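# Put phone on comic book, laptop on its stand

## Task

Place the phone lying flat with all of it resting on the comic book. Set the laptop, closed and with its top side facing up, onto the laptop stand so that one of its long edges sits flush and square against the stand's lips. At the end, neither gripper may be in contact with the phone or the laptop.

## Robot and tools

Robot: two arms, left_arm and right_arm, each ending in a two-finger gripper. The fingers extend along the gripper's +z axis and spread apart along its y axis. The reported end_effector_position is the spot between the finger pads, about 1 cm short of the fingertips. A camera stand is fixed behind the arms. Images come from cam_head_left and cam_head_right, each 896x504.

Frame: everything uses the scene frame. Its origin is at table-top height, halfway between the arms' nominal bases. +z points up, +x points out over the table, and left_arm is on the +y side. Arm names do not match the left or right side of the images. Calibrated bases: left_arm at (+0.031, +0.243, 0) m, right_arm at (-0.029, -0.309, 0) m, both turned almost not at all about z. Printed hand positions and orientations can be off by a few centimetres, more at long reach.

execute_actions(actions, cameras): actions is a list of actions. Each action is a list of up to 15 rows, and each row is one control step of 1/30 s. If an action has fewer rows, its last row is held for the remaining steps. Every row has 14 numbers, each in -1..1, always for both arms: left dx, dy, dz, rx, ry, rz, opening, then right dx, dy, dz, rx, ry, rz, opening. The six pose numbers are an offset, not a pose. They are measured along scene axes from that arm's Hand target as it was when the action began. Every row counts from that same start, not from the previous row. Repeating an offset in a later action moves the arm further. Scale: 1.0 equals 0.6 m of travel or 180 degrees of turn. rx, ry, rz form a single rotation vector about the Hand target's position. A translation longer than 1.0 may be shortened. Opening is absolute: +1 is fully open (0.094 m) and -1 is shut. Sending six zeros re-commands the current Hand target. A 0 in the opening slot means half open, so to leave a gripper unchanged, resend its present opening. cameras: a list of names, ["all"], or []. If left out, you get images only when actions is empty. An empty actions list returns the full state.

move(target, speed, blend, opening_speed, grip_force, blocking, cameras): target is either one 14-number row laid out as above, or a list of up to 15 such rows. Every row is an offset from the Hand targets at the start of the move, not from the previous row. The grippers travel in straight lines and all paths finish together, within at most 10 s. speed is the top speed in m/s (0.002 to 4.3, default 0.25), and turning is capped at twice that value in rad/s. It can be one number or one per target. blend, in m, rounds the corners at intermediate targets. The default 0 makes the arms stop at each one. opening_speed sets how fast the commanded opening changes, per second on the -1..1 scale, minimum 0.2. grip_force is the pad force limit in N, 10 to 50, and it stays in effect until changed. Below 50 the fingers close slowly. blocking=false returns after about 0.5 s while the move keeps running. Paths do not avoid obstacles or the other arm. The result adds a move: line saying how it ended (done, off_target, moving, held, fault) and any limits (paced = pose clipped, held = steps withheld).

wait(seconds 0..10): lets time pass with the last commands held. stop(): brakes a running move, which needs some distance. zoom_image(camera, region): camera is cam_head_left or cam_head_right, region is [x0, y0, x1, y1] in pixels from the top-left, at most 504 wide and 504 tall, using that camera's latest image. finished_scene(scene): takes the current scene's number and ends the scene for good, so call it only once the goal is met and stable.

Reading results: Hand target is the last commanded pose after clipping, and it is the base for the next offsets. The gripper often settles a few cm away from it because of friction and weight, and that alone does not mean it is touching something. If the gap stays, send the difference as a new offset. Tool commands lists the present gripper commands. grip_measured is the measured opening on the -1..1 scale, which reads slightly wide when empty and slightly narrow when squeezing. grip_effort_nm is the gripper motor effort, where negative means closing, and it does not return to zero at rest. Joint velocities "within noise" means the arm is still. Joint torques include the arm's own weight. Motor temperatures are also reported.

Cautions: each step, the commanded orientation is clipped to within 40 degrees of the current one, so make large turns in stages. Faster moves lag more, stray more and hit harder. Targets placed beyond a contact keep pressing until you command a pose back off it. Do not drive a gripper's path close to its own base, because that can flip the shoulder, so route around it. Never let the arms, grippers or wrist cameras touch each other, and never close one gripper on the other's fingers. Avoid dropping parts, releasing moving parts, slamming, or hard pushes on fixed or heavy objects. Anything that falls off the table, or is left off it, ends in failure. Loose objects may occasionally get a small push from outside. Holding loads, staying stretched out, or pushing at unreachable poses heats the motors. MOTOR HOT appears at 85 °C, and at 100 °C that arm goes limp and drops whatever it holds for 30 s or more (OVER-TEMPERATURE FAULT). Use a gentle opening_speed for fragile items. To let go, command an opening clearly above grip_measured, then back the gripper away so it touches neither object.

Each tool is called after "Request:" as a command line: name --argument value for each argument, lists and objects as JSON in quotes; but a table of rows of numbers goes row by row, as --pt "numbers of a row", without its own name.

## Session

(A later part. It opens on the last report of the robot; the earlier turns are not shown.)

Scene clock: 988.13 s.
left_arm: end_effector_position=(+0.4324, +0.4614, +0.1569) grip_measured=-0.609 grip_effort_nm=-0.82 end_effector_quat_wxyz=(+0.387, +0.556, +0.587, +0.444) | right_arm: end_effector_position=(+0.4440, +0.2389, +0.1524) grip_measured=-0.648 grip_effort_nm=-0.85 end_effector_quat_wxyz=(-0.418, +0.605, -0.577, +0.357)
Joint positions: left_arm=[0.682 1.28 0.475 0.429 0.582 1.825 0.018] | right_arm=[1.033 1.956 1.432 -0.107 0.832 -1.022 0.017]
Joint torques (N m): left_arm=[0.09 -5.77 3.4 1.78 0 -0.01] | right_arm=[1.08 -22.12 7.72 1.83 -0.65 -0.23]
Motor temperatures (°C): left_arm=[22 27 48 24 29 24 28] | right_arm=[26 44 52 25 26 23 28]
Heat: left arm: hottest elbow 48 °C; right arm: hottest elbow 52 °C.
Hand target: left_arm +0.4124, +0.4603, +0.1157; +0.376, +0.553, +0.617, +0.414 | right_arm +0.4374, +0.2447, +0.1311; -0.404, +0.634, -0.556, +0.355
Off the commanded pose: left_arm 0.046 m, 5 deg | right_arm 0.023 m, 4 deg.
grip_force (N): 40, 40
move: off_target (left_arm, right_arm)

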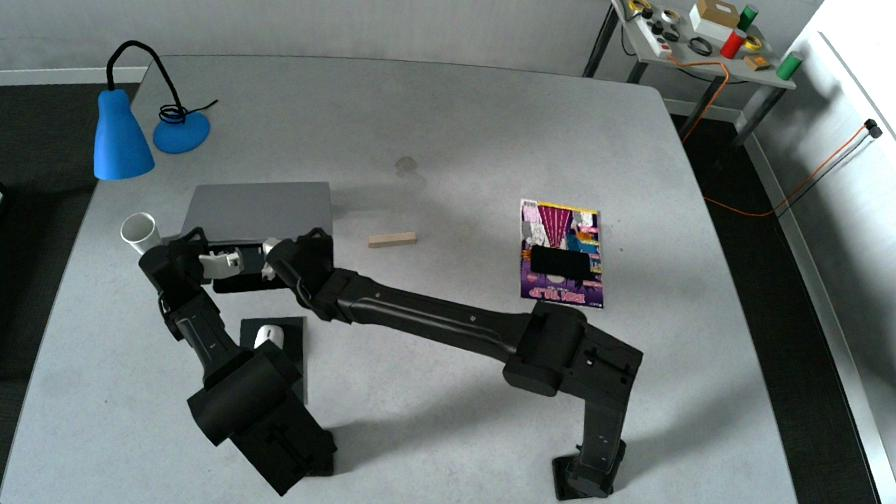

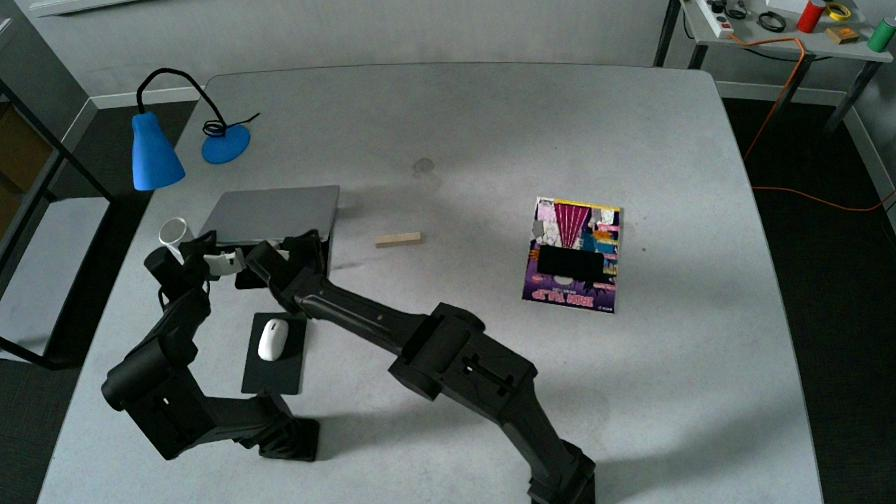

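Request:
move --target '[0.01, 0, 0.025, -0.0061, 0.0497, 0, -0.85, -0.005, 0, -0.02, -0.0041, 0.0331, 0, -0.85]' --speed 0.1 --cameras '["all"]'

Request:
zoom_image --camera "cam_head_left" --region '[170, 160, 370, 300]'

Request:
zoom_image --camera "cam_head_right" --region '[190, 160, 390, 300]'

Scene clock: 1003.80 s.
left_arm: end_effector_position=(+0.4265, +0.4621, +0.1516) grip_measured=-0.610 grip_effort_nm=-0.82 end_effector_quat_wxyz=(+0.344, +0.575, +0.632, +0.388) | right_arm: end_effector_position=(+0.4417, +0.2377, +0.1485) grip_measured=-0.648 grip_effort_nm=-0.86 end_effector_quat_wxyz=(-0.396, +0.630, -0.583, +0.326)
Joint positions: left_arm=[0.67 1.218 0.545 0.112 0.518 1.884 0.018] | right_arm=[1.022 1.94 1.45 -0.216 0.754 -0.984 0.017]
Joint torques (N m): left_arm=[-0.62 -7.41 8.31 -0.02 -0.24 0.13] | right_arm=[1.44 -20.54 9.48 0.13 -0.05 0.16]
Heat: left arm: hottest elbow 45 °C; right arm: hottest elbow 49 °C.
Hand target: left_arm +0.4184, +0.4602, +0.1308; +0.332, +0.580, +0.649, +0.364 | right_arm +0.4344, +0.2446, +0.1189; -0.370, +0.654, -0.573, +0.326
Off the commanded pose: left_arm 0.022 m, 4 deg | right_arm 0.031 m, 4 deg.
grip_force (N): 40, 40
move: off_target (left_arm, right_arm)

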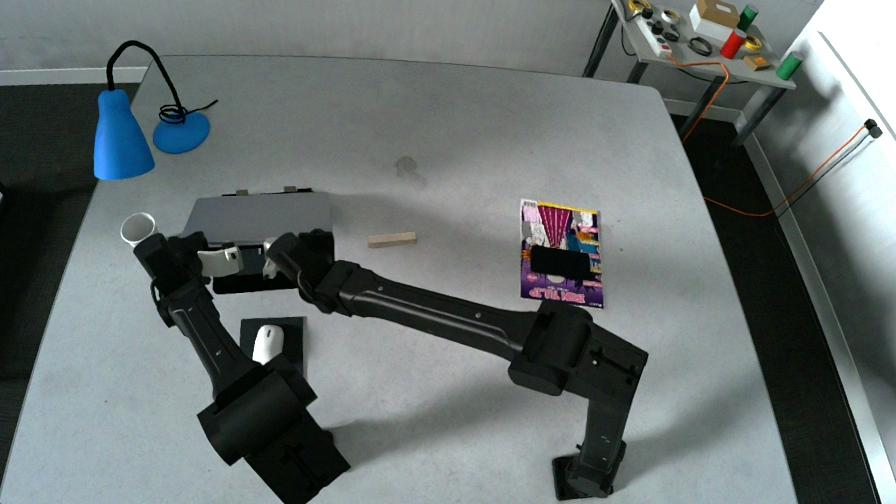

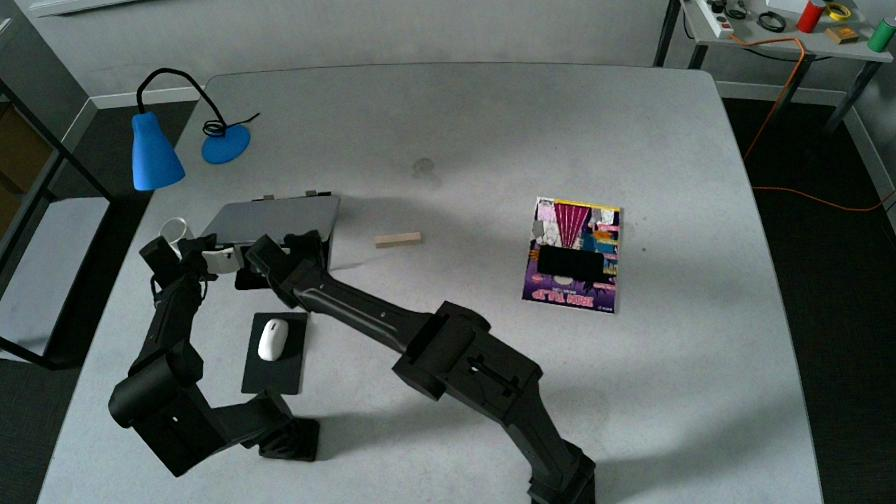

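Scaled by 2.520.

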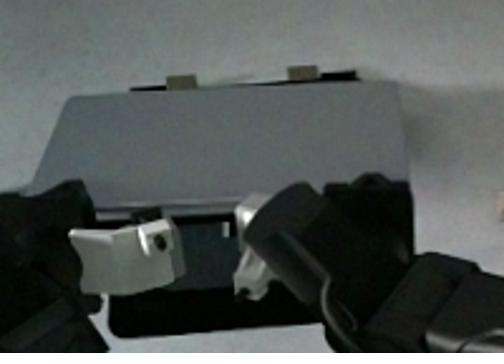

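Scaled by 2.520.

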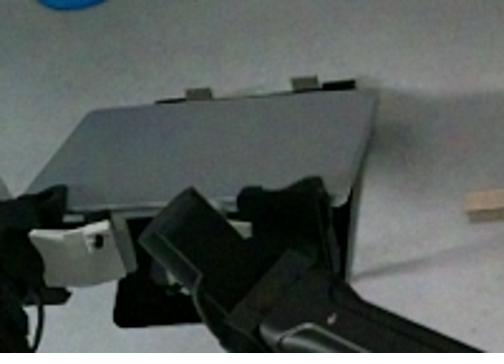

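Request:
move --target '[-0.005, 0, 0.02, 0, 0, 0.011, -0.85, 0.045, 0, 0.02, 0, 0, 0.011, -0.85]' --speed 0.08 --cameras '["all"]'

Request:
zoom_image --camera "cam_head_left" --region '[170, 160, 370, 300]'

Request:
zoom_image --camera "cam_head_right" --region '[190, 160, 390, 300]'

Scene clock: 1018.00 s.
left_arm: end_effector_position=(+0.4217, +0.4629, +0.1517) grip_measured=-0.610 grip_effort_nm=-0.82 end_effector_quat_wxyz=(+0.332, +0.569, +0.647, +0.384) | right_arm: end_effector_position=(+0.4480, +0.2372, +0.1494) grip_measured=-0.648 grip_effort_nm=-0.86 end_effector_quat_wxyz=(-0.394, +0.645, -0.573, +0.316)
Joint positions: left_arm=[0.666 1.195 0.545 0.073 0.482 1.872 0.018] | right_arm=[1.006 1.936 1.453 -0.217 0.709 -1.019 0.017]
Joint torques (N m): left_arm=[-1.38 -8.29 8.91 0.08 -0.22 -0.05] | right_arm=[-0.56 -19.72 11.93 0.73 -0.44 -0.13]
Heat: left arm: hottest elbow 44 °C; right arm: hottest elbow 49 °C.
Hand target: left_arm +0.4153, +0.4603, +0.1427; +0.326, +0.569, +0.659, +0.370 | right_arm +0.4615, +0.2446, +0.1311; -0.376, +0.664, -0.562, +0.319
Off the commanded pose: left_arm 0.011 m, 2 deg | right_arm 0.024 m, 3 deg.
grip_force (N): 40, 40
move: off_target (left_arm, right_arm)

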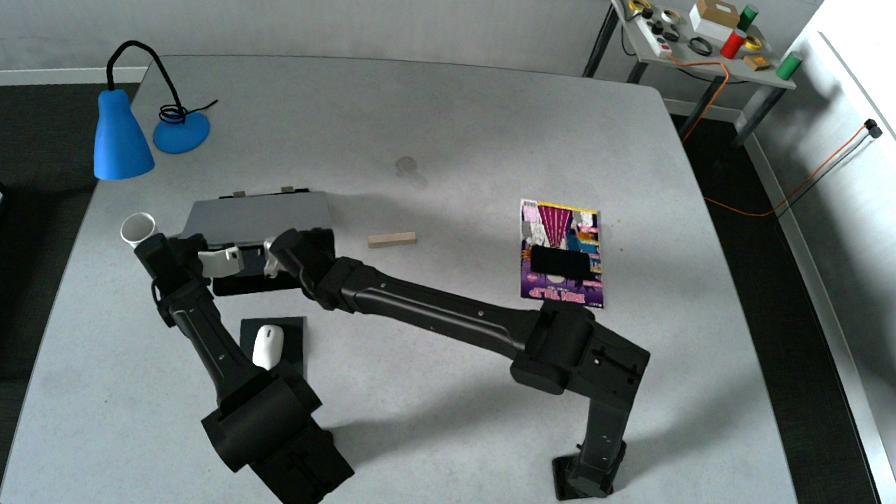

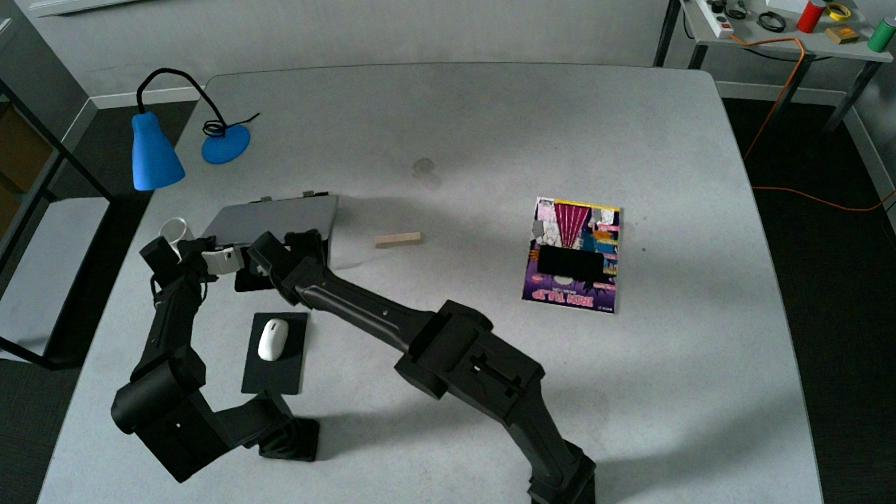

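Scaled by 2.520.

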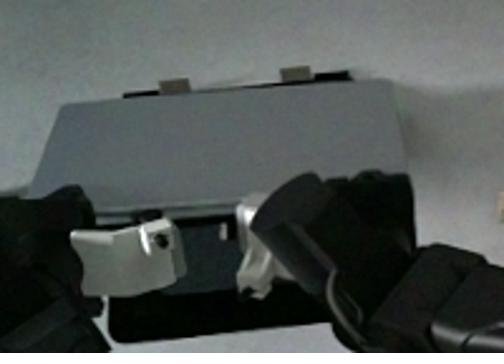

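Scaled by 2.520.

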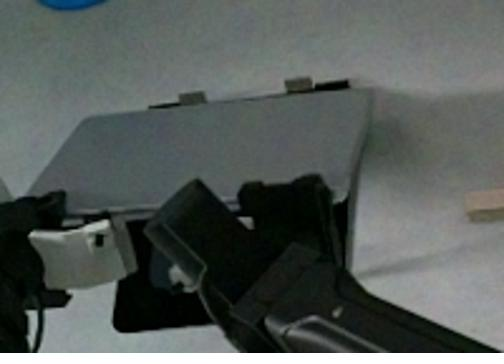

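Request:
move --pt "0 0 0.1 0 0 0 -0.85 0 0 0.1 0 0 0 -0.85" --pt "0.01 0 0.1 0 0 0.008 -0.85 0.05 0 0.1 0 0 0.014 -0.85" --speed 0.08 --cameras '["all"]'

Request:
zoom_image --camera "cam_head_left" --region '[170, 160, 370, 300]'

Request:
zoom_image --camera "cam_head_right" --region '[190, 160, 390, 300]'

Scene clock: 1037.03 s.
left_arm: end_effector_position=(+0.4048, +0.4493, +0.1582) grip_measured=-0.610 grip_effort_nm=-0.82 end_effector_quat_wxyz=(+0.315, +0.558, +0.690, +0.337) | right_arm: end_effector_position=(+0.4614, +0.2292, +0.1639) grip_measured=-0.648 grip_effort_nm=-0.85 end_effector_quat_wxyz=(-0.359, +0.688, -0.555, +0.300)
Joint positions: left_arm=[0.649 1.105 0.571 -0.151 0.433 1.83 0.018] | right_arm=[0.966 1.916 1.511 -0.356 0.617 -1.083 0.017]
Joint torques (N m): left_arm=[-1.44 -10.05 16.13 1.01 0.21 0.05] | right_arm=[-0.91 -21.83 15.02 2.07 0.38 -0.19]
Heat: left arm: hottest elbow 44 °C; right arm: hottest elbow 51 °C.
Hand target: left_arm +0.4214, +0.4602, +0.2028; +0.321, +0.560, +0.666, +0.374 | right_arm +0.4916, +0.2446, +0.1912; -0.383, +0.676, -0.547, +0.311
Off the commanded pose: left_arm 0.049 m, 5 deg | right_arm 0.043 m, 3 deg.
grip_force (N): 40, 40
move: off_target (left_arm, right_arm)

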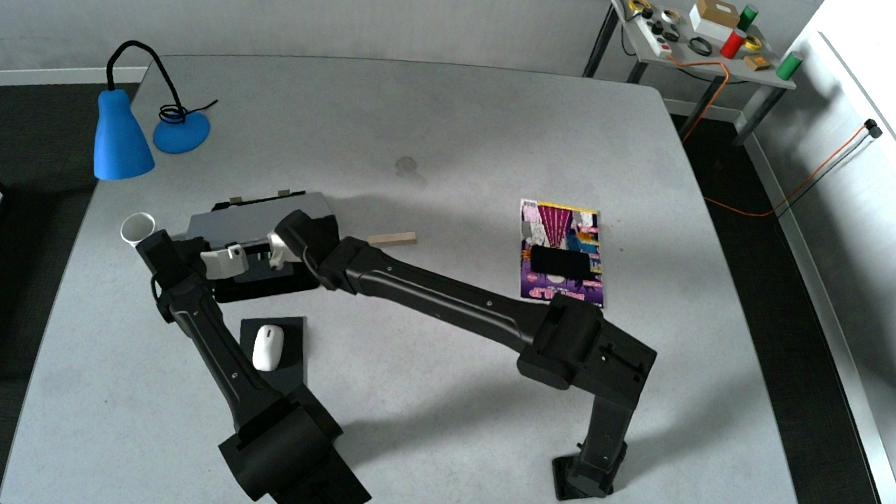

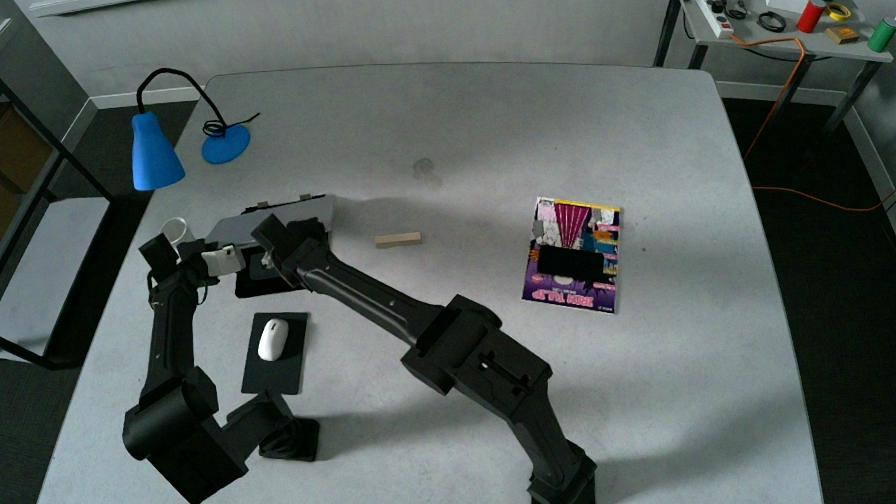

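Scaled by 2.520.

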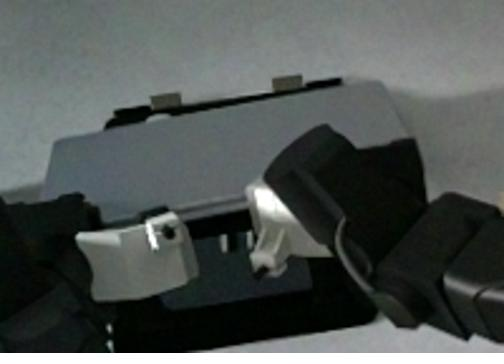

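Scaled by 2.520.

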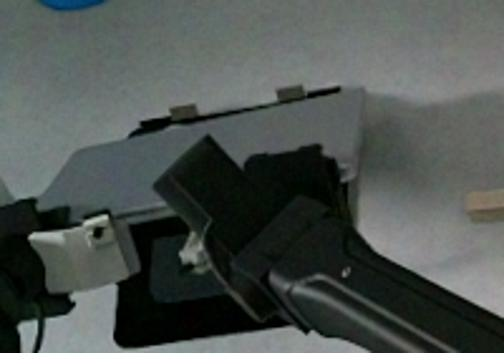

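Request:
move --target '[0.045, 0.006, 0.0, 0.0046, -0.0217, -0.011, -0.85, 0.02, 0.006, 0.0, 0.0046, -0.0217, -0.011, -0.85]' --speed 0.08 --cameras '["all"]'

Request:
zoom_image --camera "cam_head_left" --region '[170, 160, 370, 300]'

Request:
zoom_image --camera "cam_head_right" --region '[190, 160, 390, 300]'

Scene clock: 1055.53 s.
left_arm: end_effector_position=(+0.4168, +0.4536, +0.1510) grip_measured=-0.610 grip_effort_nm=-0.82 end_effector_quat_wxyz=(+0.326, +0.556, +0.683, +0.343) | right_arm: end_effector_position=(+0.4705, +0.2335, +0.1576) grip_measured=-0.648 grip_effort_nm=-0.86 end_effector_quat_wxyz=(-0.372, +0.675, -0.553, +0.317)
Joint positions: left_arm=[0.644 1.161 0.571 -0.069 0.447 1.817 0.018] | right_arm=[0.966 1.945 1.511 -0.283 0.653 -1.104 0.017]
Joint torques (N m): left_arm=[-2.9 -9.23 16.66 2.69 0.8 0.06] | right_arm=[-0.91 -22.07 15.19 2.47 1.07 -0.17]
Heat: left arm: hottest elbow 47 °C; right arm: hottest elbow 52 °C.
Hand target: left_arm +0.4483, +0.4639, +0.2027; +0.346, +0.561, +0.642, +0.392 | right_arm +0.5036, +0.2481, +0.1910; -0.401, +0.653, -0.548, +0.336
Off the commanded pose: left_arm 0.061 m, 8 deg | right_arm 0.049 m, 5 deg.
grip_force (N): 40, 40
move: off_target (left_arm, right_arm)

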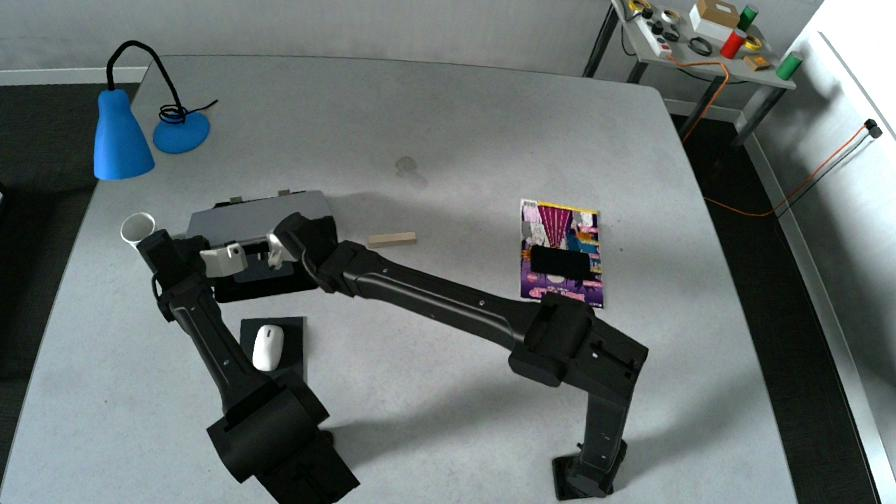

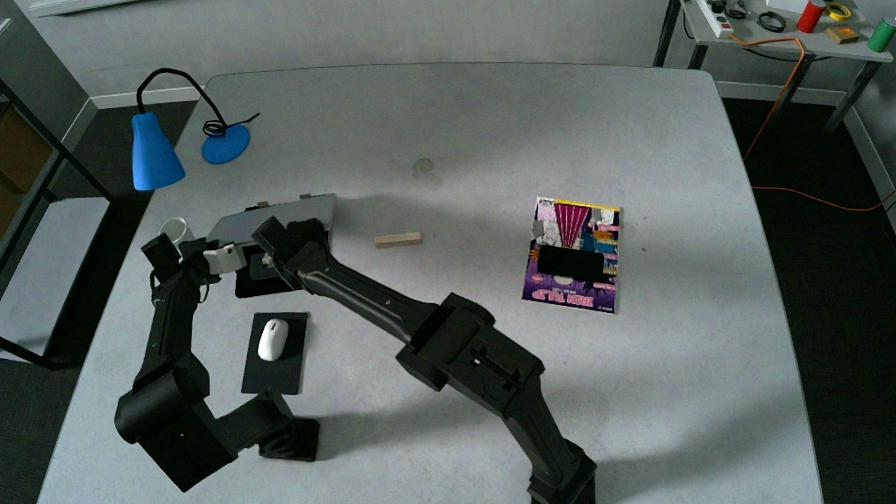

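Scaled by 2.520.

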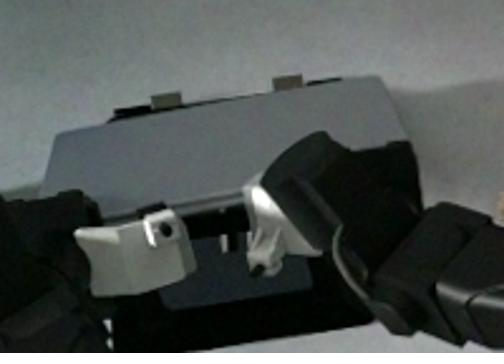

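Scaled by 2.520.

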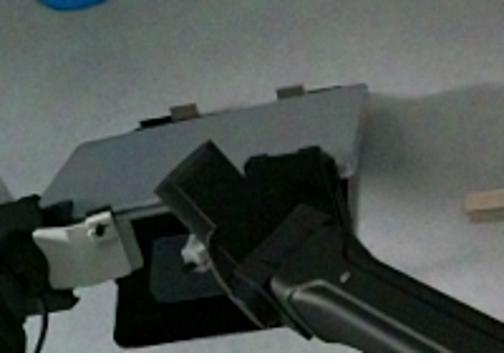

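Request:
move --target '[0.042, 0.008, 0.0, 0, 0, -0.015, -0.85, 0.008, 0.002, 0.0, 0, 0, -0.015, -0.85]' --speed 0.08 --cameras '["all"]'

Request:
zoom_image --camera "cam_head_left" --region '[170, 160, 370, 300]'

Request:
zoom_image --camera "cam_head_right" --region '[190, 160, 390, 300]'

Scene clock: 1061.07 s.
left_arm: end_effector_position=(+0.4335, +0.4550, +0.1442) grip_measured=-0.610 grip_effort_nm=-0.82 end_effector_quat_wxyz=(+0.336, +0.564, +0.679, +0.327) | right_arm: end_effector_position=(+0.4788, +0.2344, +0.1579) grip_measured=-0.644 grip_effort_nm=-0.86 end_effector_quat_wxyz=(-0.366, +0.666, -0.558, +0.333)
Joint positions: left_arm=[0.632 1.23 0.61 -0.059 0.473 1.817 0.018] | right_arm=[0.965 1.97 1.545 -0.299 0.692 -1.098 0.017]
Joint torques (N m): left_arm=[-2.26 -9.52 18.09 2.92 0.82 0.21] | right_arm=[-0.62 -22.65 15.71 1.61 1.08 0.11]
Heat: left arm: hottest elbow 48 °C; right arm: hottest elbow 53 °C.
Hand target: left_arm +0.4736, +0.4687, +0.2027; +0.355, +0.576, +0.629, +0.384 | right_arm +0.5082, +0.2495, +0.1909; -0.393, +0.640, -0.563, +0.346
Off the commanded pose: left_arm 0.072 m, 9 deg | right_arm 0.047 m, 5 deg.
grip_force (N): 40, 40
move: off_target (left_arm, right_arm)

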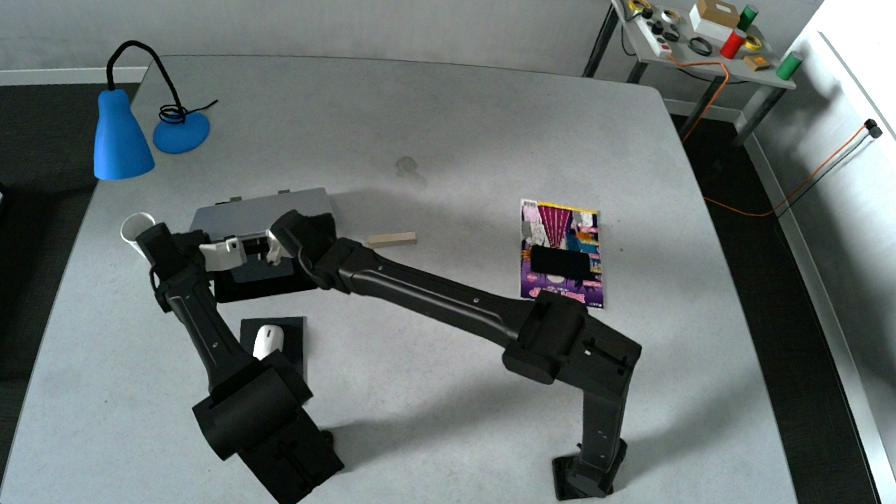

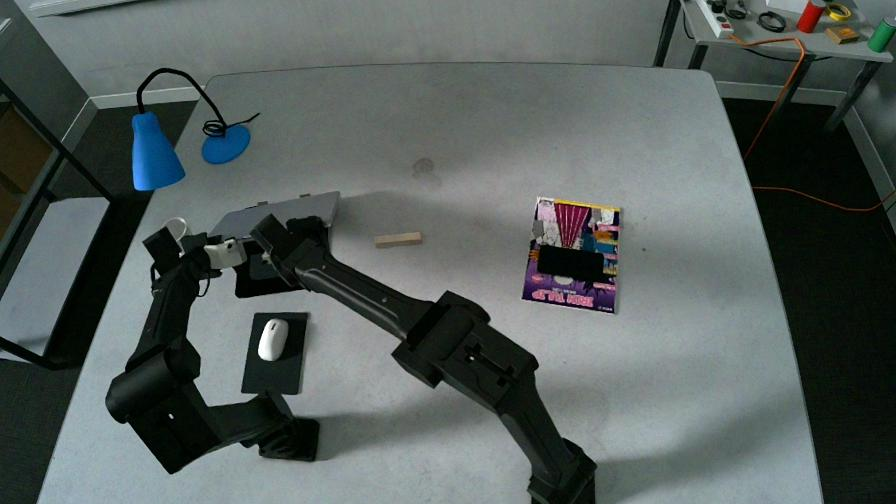

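Scaled by 2.520.

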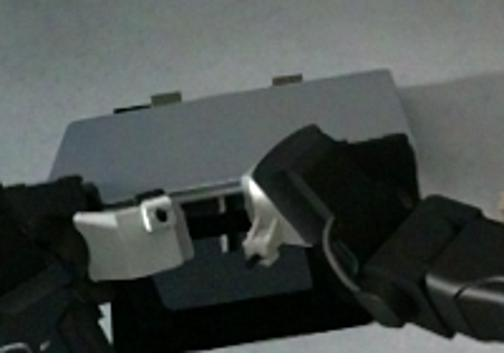

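Scaled by 2.520.

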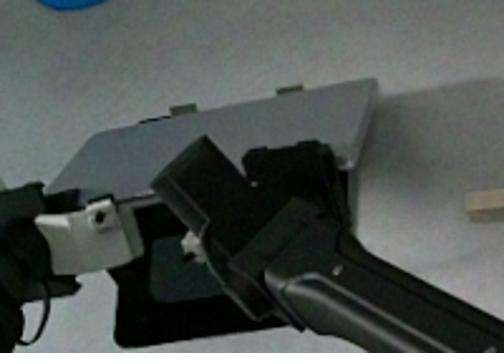

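Request:
move --target '[-0.02, -0.004, -0.085, 0, 0, 0, -0.85, -0.02, -0.004, -0.075, 0, 0, 0, -0.85]' --speed 0.08 --cameras '["all"]'

Request:
zoom_image --camera "cam_head_left" --region '[170, 160, 370, 300]'

Request:
zoom_image --camera "cam_head_right" --region '[190, 160, 390, 300]'

Scene clock: 1072.07 s.
left_arm: end_effector_position=(+0.4517, +0.4623, +0.1434) grip_measured=-0.610 grip_effort_nm=-0.82 end_effector_quat_wxyz=(+0.354, +0.566, +0.653, +0.358) | right_arm: end_effector_position=(+0.4851, +0.2393, +0.1566) grip_measured=-0.644 grip_effort_nm=-0.86 end_effector_quat_wxyz=(-0.385, +0.649, -0.563, +0.338)
Joint positions: left_arm=[0.629 1.297 0.608 0.092 0.499 1.818 0.018] | right_arm=[0.965 1.988 1.545 -0.234 0.71 -1.094 0.017]
Joint torques (N m): left_arm=[-1.79 -8.53 10.1 3.66 0.27 0.25] | right_arm=[0.26 -21.48 10.71 2.8 0.8 0.15]
Motor temperatures (°C): left_arm=[22 26 48 24 29 24 29] | right_arm=[26 44 58 25 27 24 28]
Heat: left arm: hottest elbow 48 °C; right arm: hottest elbow 58 °C.
Hand target: left_arm +0.4615, +0.4663, +0.1516; +0.355, +0.576, +0.629, +0.384 | right_arm +0.4962, +0.2471, +0.1459; -0.393, +0.640, -0.563, +0.346
Off the commanded pose: left_arm 0.013 m, 4 deg | right_arm 0.017 m, 2 deg.
grip_force (N): 40, 40
move: off_target (left_arm, right_arm)

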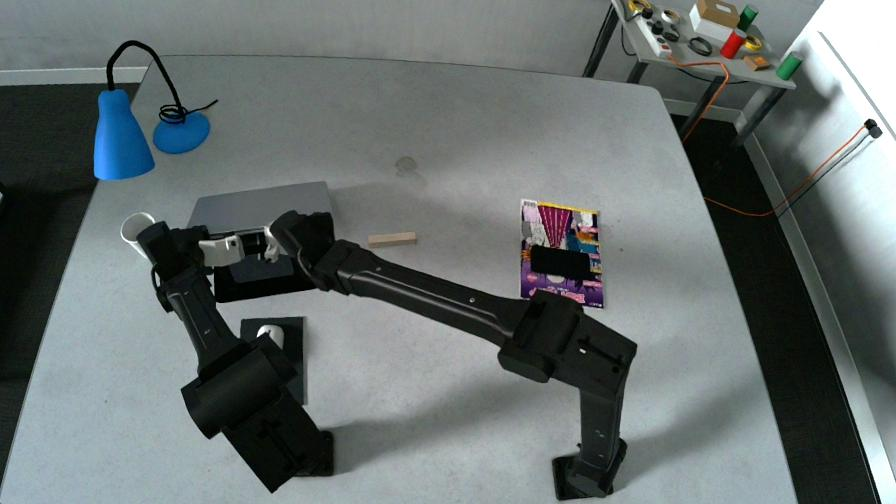

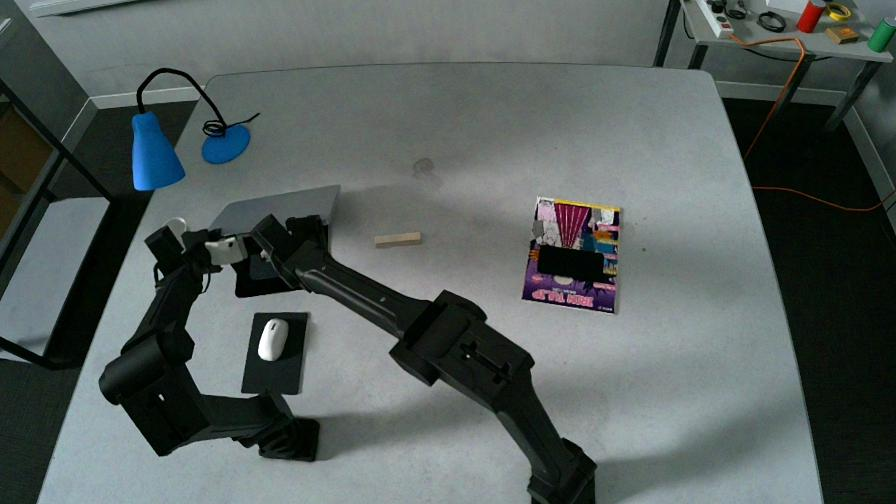

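Scaled by 2.520.

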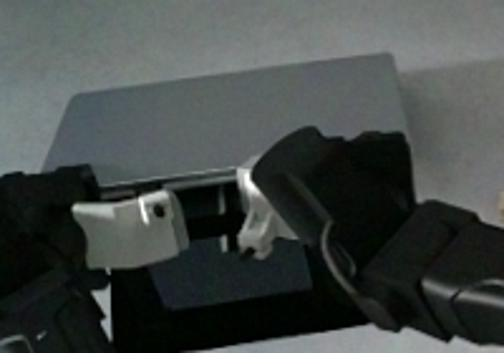

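Scaled by 2.520.

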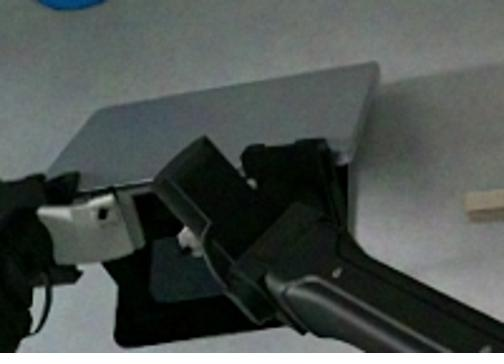

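Request:
move --target '[-0.025, -0.005, 0.095, 0.0058, -0.0272, 0, -0.85, -0.015, -0.003, 0.085, 0.0058, -0.0272, 0, -0.85]' --speed 0.08 --cameras '["all"]'

Request:
zoom_image --camera "cam_head_left" --region '[170, 160, 370, 300]'

Request:
zoom_image --camera "cam_head_right" --region '[190, 160, 390, 300]'

Scene clock: 1089.43 s.
left_arm: end_effector_position=(+0.4418, +0.4619, +0.1531) grip_measured=-0.610 grip_effort_nm=-0.82 end_effector_quat_wxyz=(+0.358, +0.559, +0.654, +0.363) | right_arm: end_effector_position=(+0.4844, +0.2408, +0.1625) grip_measured=-0.642 grip_effort_nm=-0.86 end_effector_quat_wxyz=(-0.393, +0.641, -0.555, +0.356)
Joint positions: left_arm=[0.646 1.252 0.592 0.076 0.511 1.811 0.018] | right_arm=[0.973 1.988 1.537 -0.189 0.747 -1.124 0.017]
Joint torques (N m): left_arm=[-0.56 -16.09 11.54 2.44 1.37 0.12] | right_arm=[0.97 -27.22 9.55 2.89 1.2 -0.05]
Motor temperatures (°C): left_arm=[22 26 46 24 28 24 29] | right_arm=[26 45 57 26 26 23 28]
Heat: left arm: hottest elbow 46 °C; right arm: hottest elbow 57 °C.
Hand target: left_arm +0.4466, +0.4634, +0.2087; +0.376, +0.562, +0.609, +0.414 | right_arm +0.4872, +0.2453, +0.1970; -0.422, +0.621, -0.549, +0.368
Off the commanded pose: left_arm 0.056 m, 8 deg | right_arm 0.035 m, 4 deg.
grip_force (N): 40, 40
move: off_target (left_arm, right_arm)

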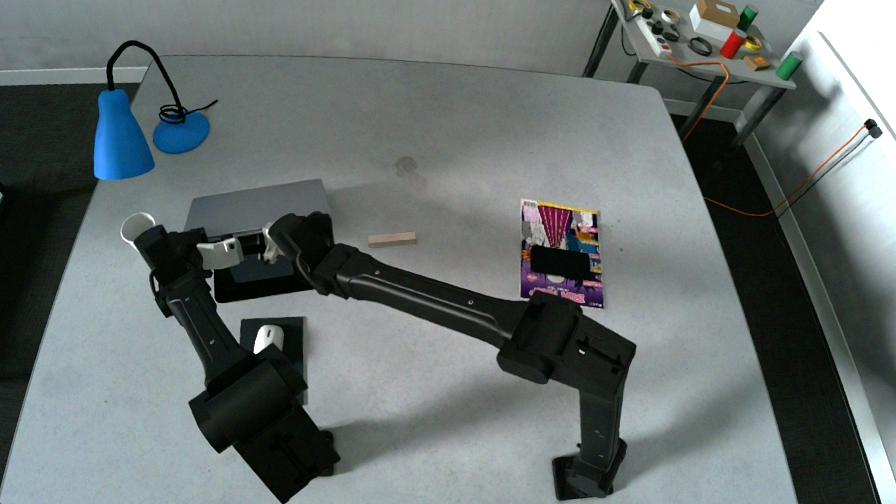

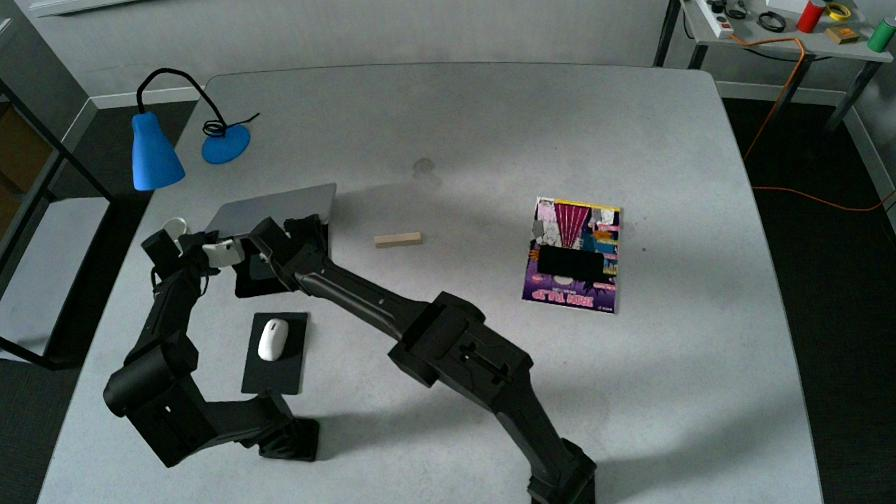

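Scaled by 2.520.

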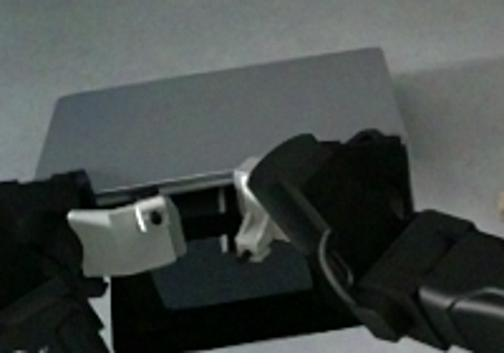

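Scaled by 2.520.

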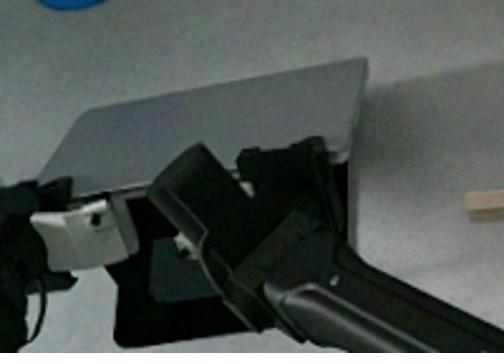

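Request:
move --target '[-0.055, -0.01, 0.0, 0, 0, 0, -0.85, -0.055, -0.01, 0.0, 0, 0, 0, -0.85]' --speed 0.08 --cameras '["cam_head_left"]'

Request:
zoom_image --camera "cam_head_left" --region '[170, 160, 370, 300]'

Scene clock: 1095.43 s.
left_arm: end_effector_position=(+0.4087, +0.4561, +0.1568) grip_measured=-0.610 grip_effort_nm=-0.82 end_effector_quat_wxyz=(+0.361, +0.555, +0.655, +0.363) | right_arm: end_effector_position=(+0.4541, +0.2348, +0.1642) grip_measured=-0.641 grip_effort_nm=-0.86 end_effector_quat_wxyz=(-0.394, +0.640, -0.553, +0.359)
Joint positions: left_arm=[0.7 1.153 0.529 0.029 0.556 1.833 0.018] | right_arm=[1.009 1.937 1.46 -0.176 0.781 -1.104 0.017]
Joint torques (N m): left_arm=[-1.2 -14.62 12.03 2.43 1.48 0.18] | right_arm=[1.03 -26.58 9.21 2.84 1.18 0.02]
Motor temperatures (°C): left_arm=[22 27 46 24 29 24 29] | right_arm=[26 45 55 26 27 24 28]
Heat: left arm: hottest elbow 46 °C; right arm: hottest elbow 55 °C.
Hand target: left_arm +0.4135, +0.4574, +0.2088; +0.376, +0.562, +0.609, +0.414 | right_arm +0.4542, +0.2392, +0.1971; -0.422, +0.621, -0.549, +0.368
Off the commanded pose: left_arm 0.052 m, 8 deg | right_arm 0.033 m, 4 deg.
grip_force (N): 40, 40
move: off_target (left_arm, right_arm)
Images, in order (width x height): cam_head_left 896x504.

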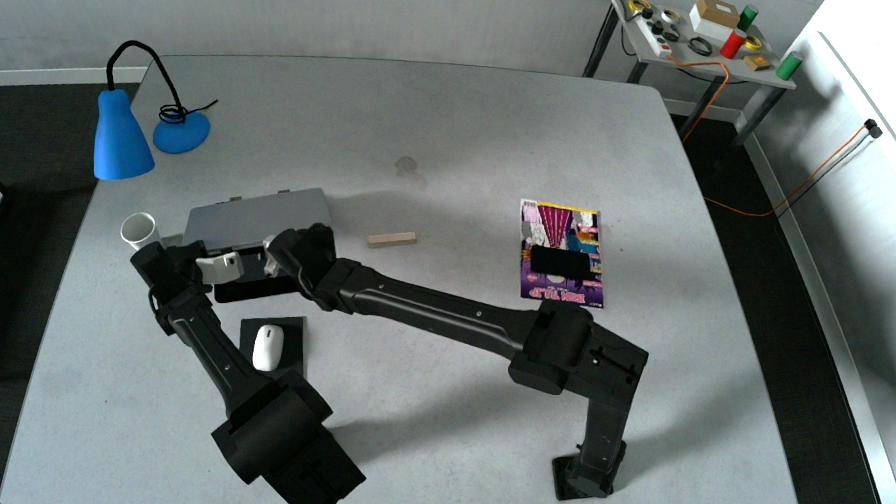

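Scaled by 2.520.

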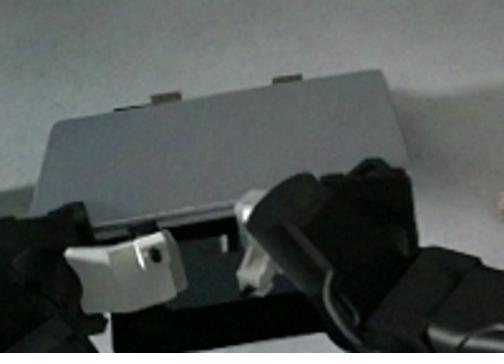

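Request:
move --target '[-0.01, 0, -0.085, 0, 0, 0, -0.85, -0.01, 0, -0.07, 0, 0, 0, -0.85]' --speed 0.08 --cameras '["cam_head_left"]'

Request:
zoom_image --camera "cam_head_left" --region '[170, 160, 370, 300]'

Scene clock: 1102.73 s.
left_arm: end_effector_position=(+0.4093, +0.4558, +0.1559) grip_measured=-0.610 grip_effort_nm=-0.82 end_effector_quat_wxyz=(+0.379, +0.552, +0.627, +0.398) | right_arm: end_effector_position=(+0.4520, +0.2342, +0.1622) grip_measured=-0.641 grip_effort_nm=-0.85 end_effector_quat_wxyz=(-0.417, +0.623, -0.553, +0.365)
Joint positions: left_arm=[0.709 1.176 0.476 0.202 0.588 1.824 0.018] | right_arm=[1.015 1.937 1.419 -0.072 0.803 -1.115 0.017]
Joint torques (N m): left_arm=[-0.21 -7.59 8.32 2.73 0.81 0.35] | right_arm=[1.26 -22.59 8.2 2.56 0.64 0.17]
Heat: left arm: hottest elbow 45 °C; right arm: hottest elbow 54 °C.
Hand target: left_arm +0.4075, +0.4573, +0.1578; +0.376, +0.562, +0.609, +0.414 | right_arm +0.4483, +0.2391, +0.1550; -0.422, +0.621, -0.549, +0.368
Off the commanded pose: left_arm 0.003 m, 3 deg | right_arm 0.009 m, 1 deg.
grip_force (N): 40, 40
move: off_target (left_arm)
Images, in order (width x height): cam_head_left 896x504.

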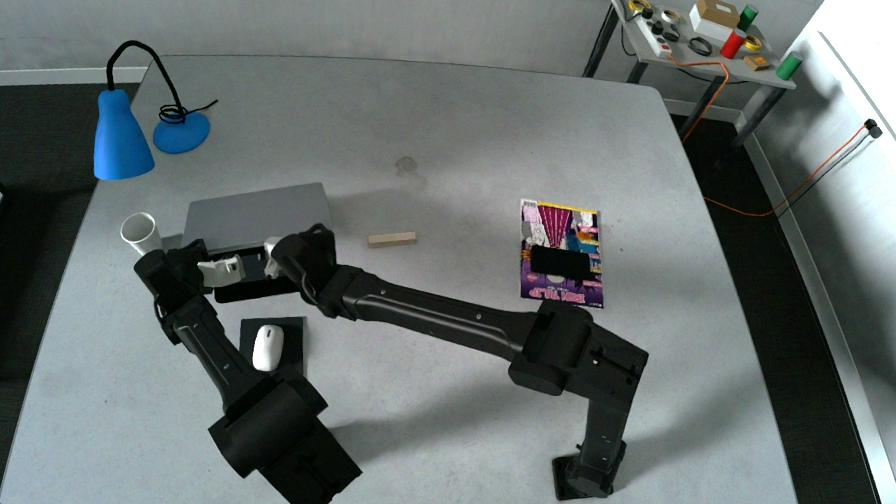

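Scaled by 2.520.

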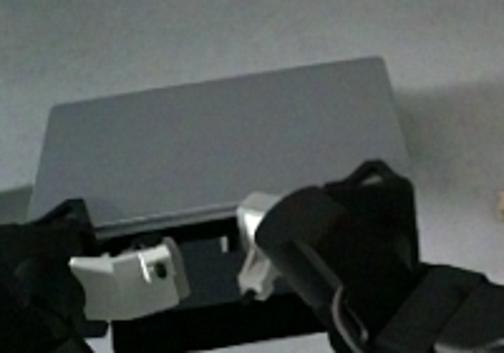

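Request:
move --target '[0.0, 0, 0.0, -0.0081, 0.038, 0, -0.85, 0.0, 0, -0.03, -0.0081, 0.038, 0, -0.85]' --speed 0.08 --cameras '["cam_head_left"]'

Request:
zoom_image --camera "cam_head_left" --region '[170, 160, 370, 300]'

Scene clock: 1112.43 s.
left_arm: end_effector_position=(+0.4061, +0.4535, +0.1510) grip_measured=-0.610 grip_effort_nm=-0.82 end_effector_quat_wxyz=(+0.355, +0.573, +0.642, +0.366) | right_arm: end_effector_position=(+0.4434, +0.2323, +0.1480) grip_measured=-0.641 grip_effort_nm=-0.86 end_effector_quat_wxyz=(-0.392, +0.640, -0.571, +0.334)
Joint positions: left_arm=[0.703 1.158 0.518 0.034 0.567 1.886 0.018] | right_arm=[1.015 1.932 1.432 -0.198 0.751 -1.028 0.017]
Joint torques (N m): left_arm=[-1.14 -8.23 11.1 0.55 0.01 0.22] | right_arm=[0.5 -20.89 11.15 0.65 0.28 0.17]
Heat: left arm: hottest elbow 45 °C; right arm: hottest elbow 52 °C.
Hand target: left_arm +0.4075, +0.4573, +0.1576; +0.346, +0.581, +0.636, +0.371 | right_arm +0.4482, +0.2392, +0.1370; -0.381, +0.647, -0.568, +0.337
Off the commanded pose: left_arm 0.008 m, 2 deg | right_arm 0.014 m, 2 deg.
grip_force (N): 40, 40
move: off_target (right_arm)
Images, in order (width x height): cam_head_left 896x504.

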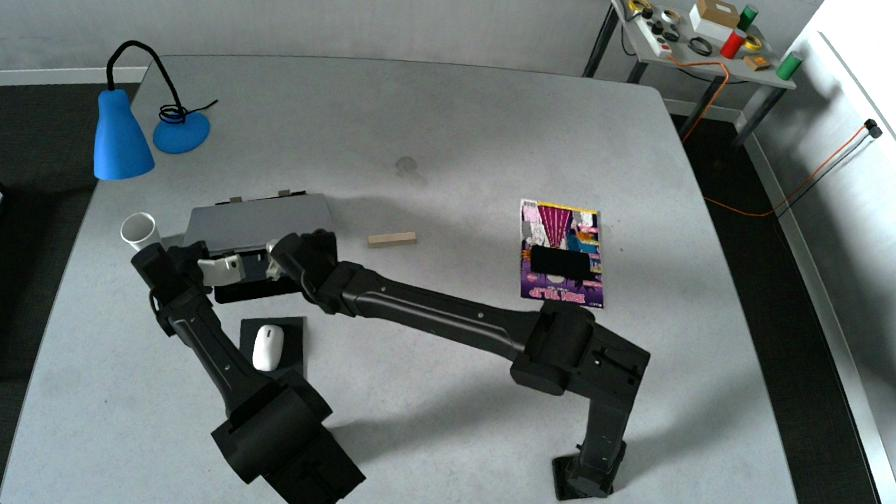

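Scaled by 2.520.

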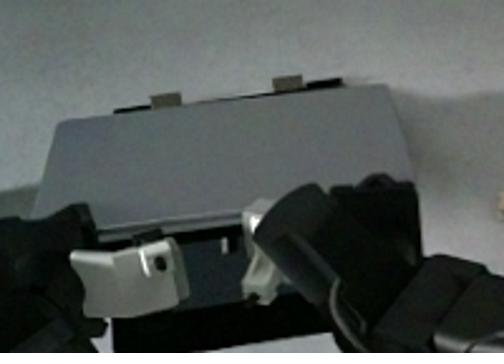

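Request:
move --target '[0, 0, 0, 0, 0, 0, -0.25, 0, 0, 0.0, 0, 0, 0, -0.25]' --opening_speed 0.3 --cameras '["all"]'

Request:
zoom_image --camera "cam_head_left" --region '[170, 160, 370, 300]'

Request:
zoom_image --camera "cam_head_right" --region '[190, 160, 390, 300]'

Scene clock: 1125.47 s.
left_arm: end_effector_position=(+0.4095, +0.4540, +0.1582) grip_measured=-0.254 grip_effort_nm=0.19 end_effector_quat_wxyz=(+0.357, +0.575, +0.635, +0.372) | right_arm: end_effector_position=(+0.4428, +0.2311, +0.1467) grip_measured=-0.252 grip_effort_nm=0.07 end_effector_quat_wxyz=(-0.388, +0.642, -0.571, +0.335)
Joint positions: left_arm=[0.7 1.153 0.529 0.034 0.57 1.889 0.035] | right_arm=[1.015 1.932 1.432 -0.208 0.752 -1.027 0.035]
Joint torques (N m): left_arm=[-1.55 -7.77 10.43 0.34 -0.14 0.16] | right_arm=[0.44 -20.78 11.14 0.88 0.24 0.17]
Heat: left arm: hottest elbow 44 °C; right arm: hottest elbow 51 °C.
Hand target: left_arm +0.4075, +0.4572, +0.1577; +0.346, +0.581, +0.636, +0.372 | right_arm +0.4483, +0.2393, +0.1371; -0.381, +0.647, -0.568, +0.337
Off the commanded pose: left_arm 0.004 m, 1 deg | right_arm 0.014 m, 1 deg.
grip_force (N): 40, 40
move: off_target (right_arm)

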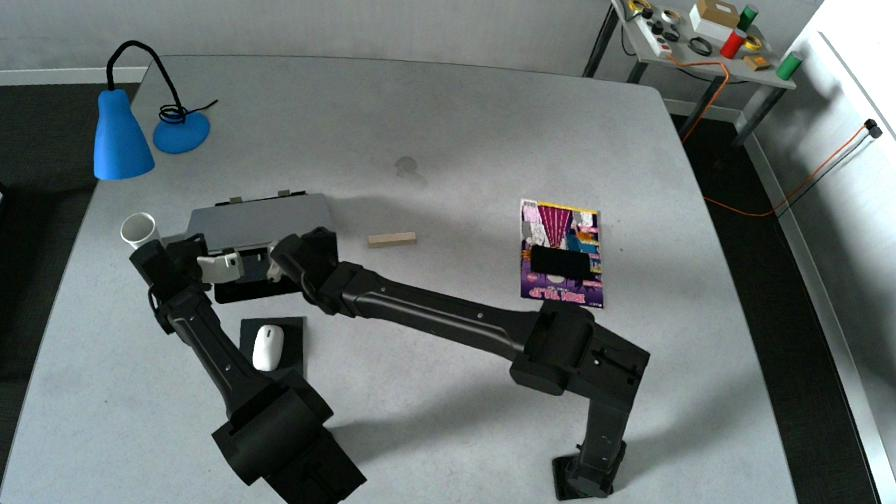

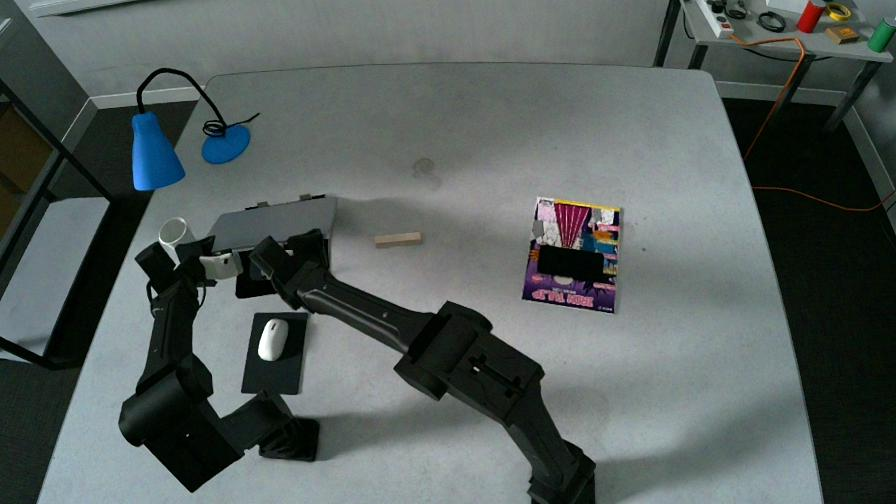

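Scaled by 2.520.

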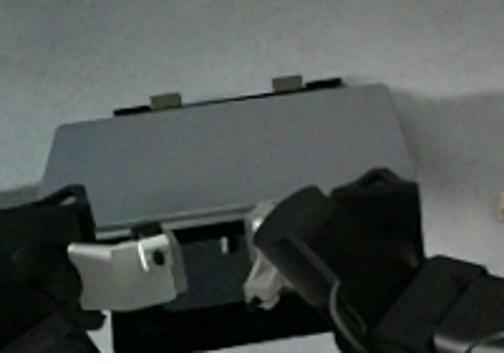

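Scaled by 2.520.

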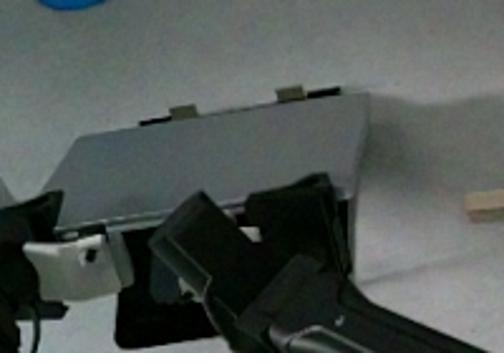

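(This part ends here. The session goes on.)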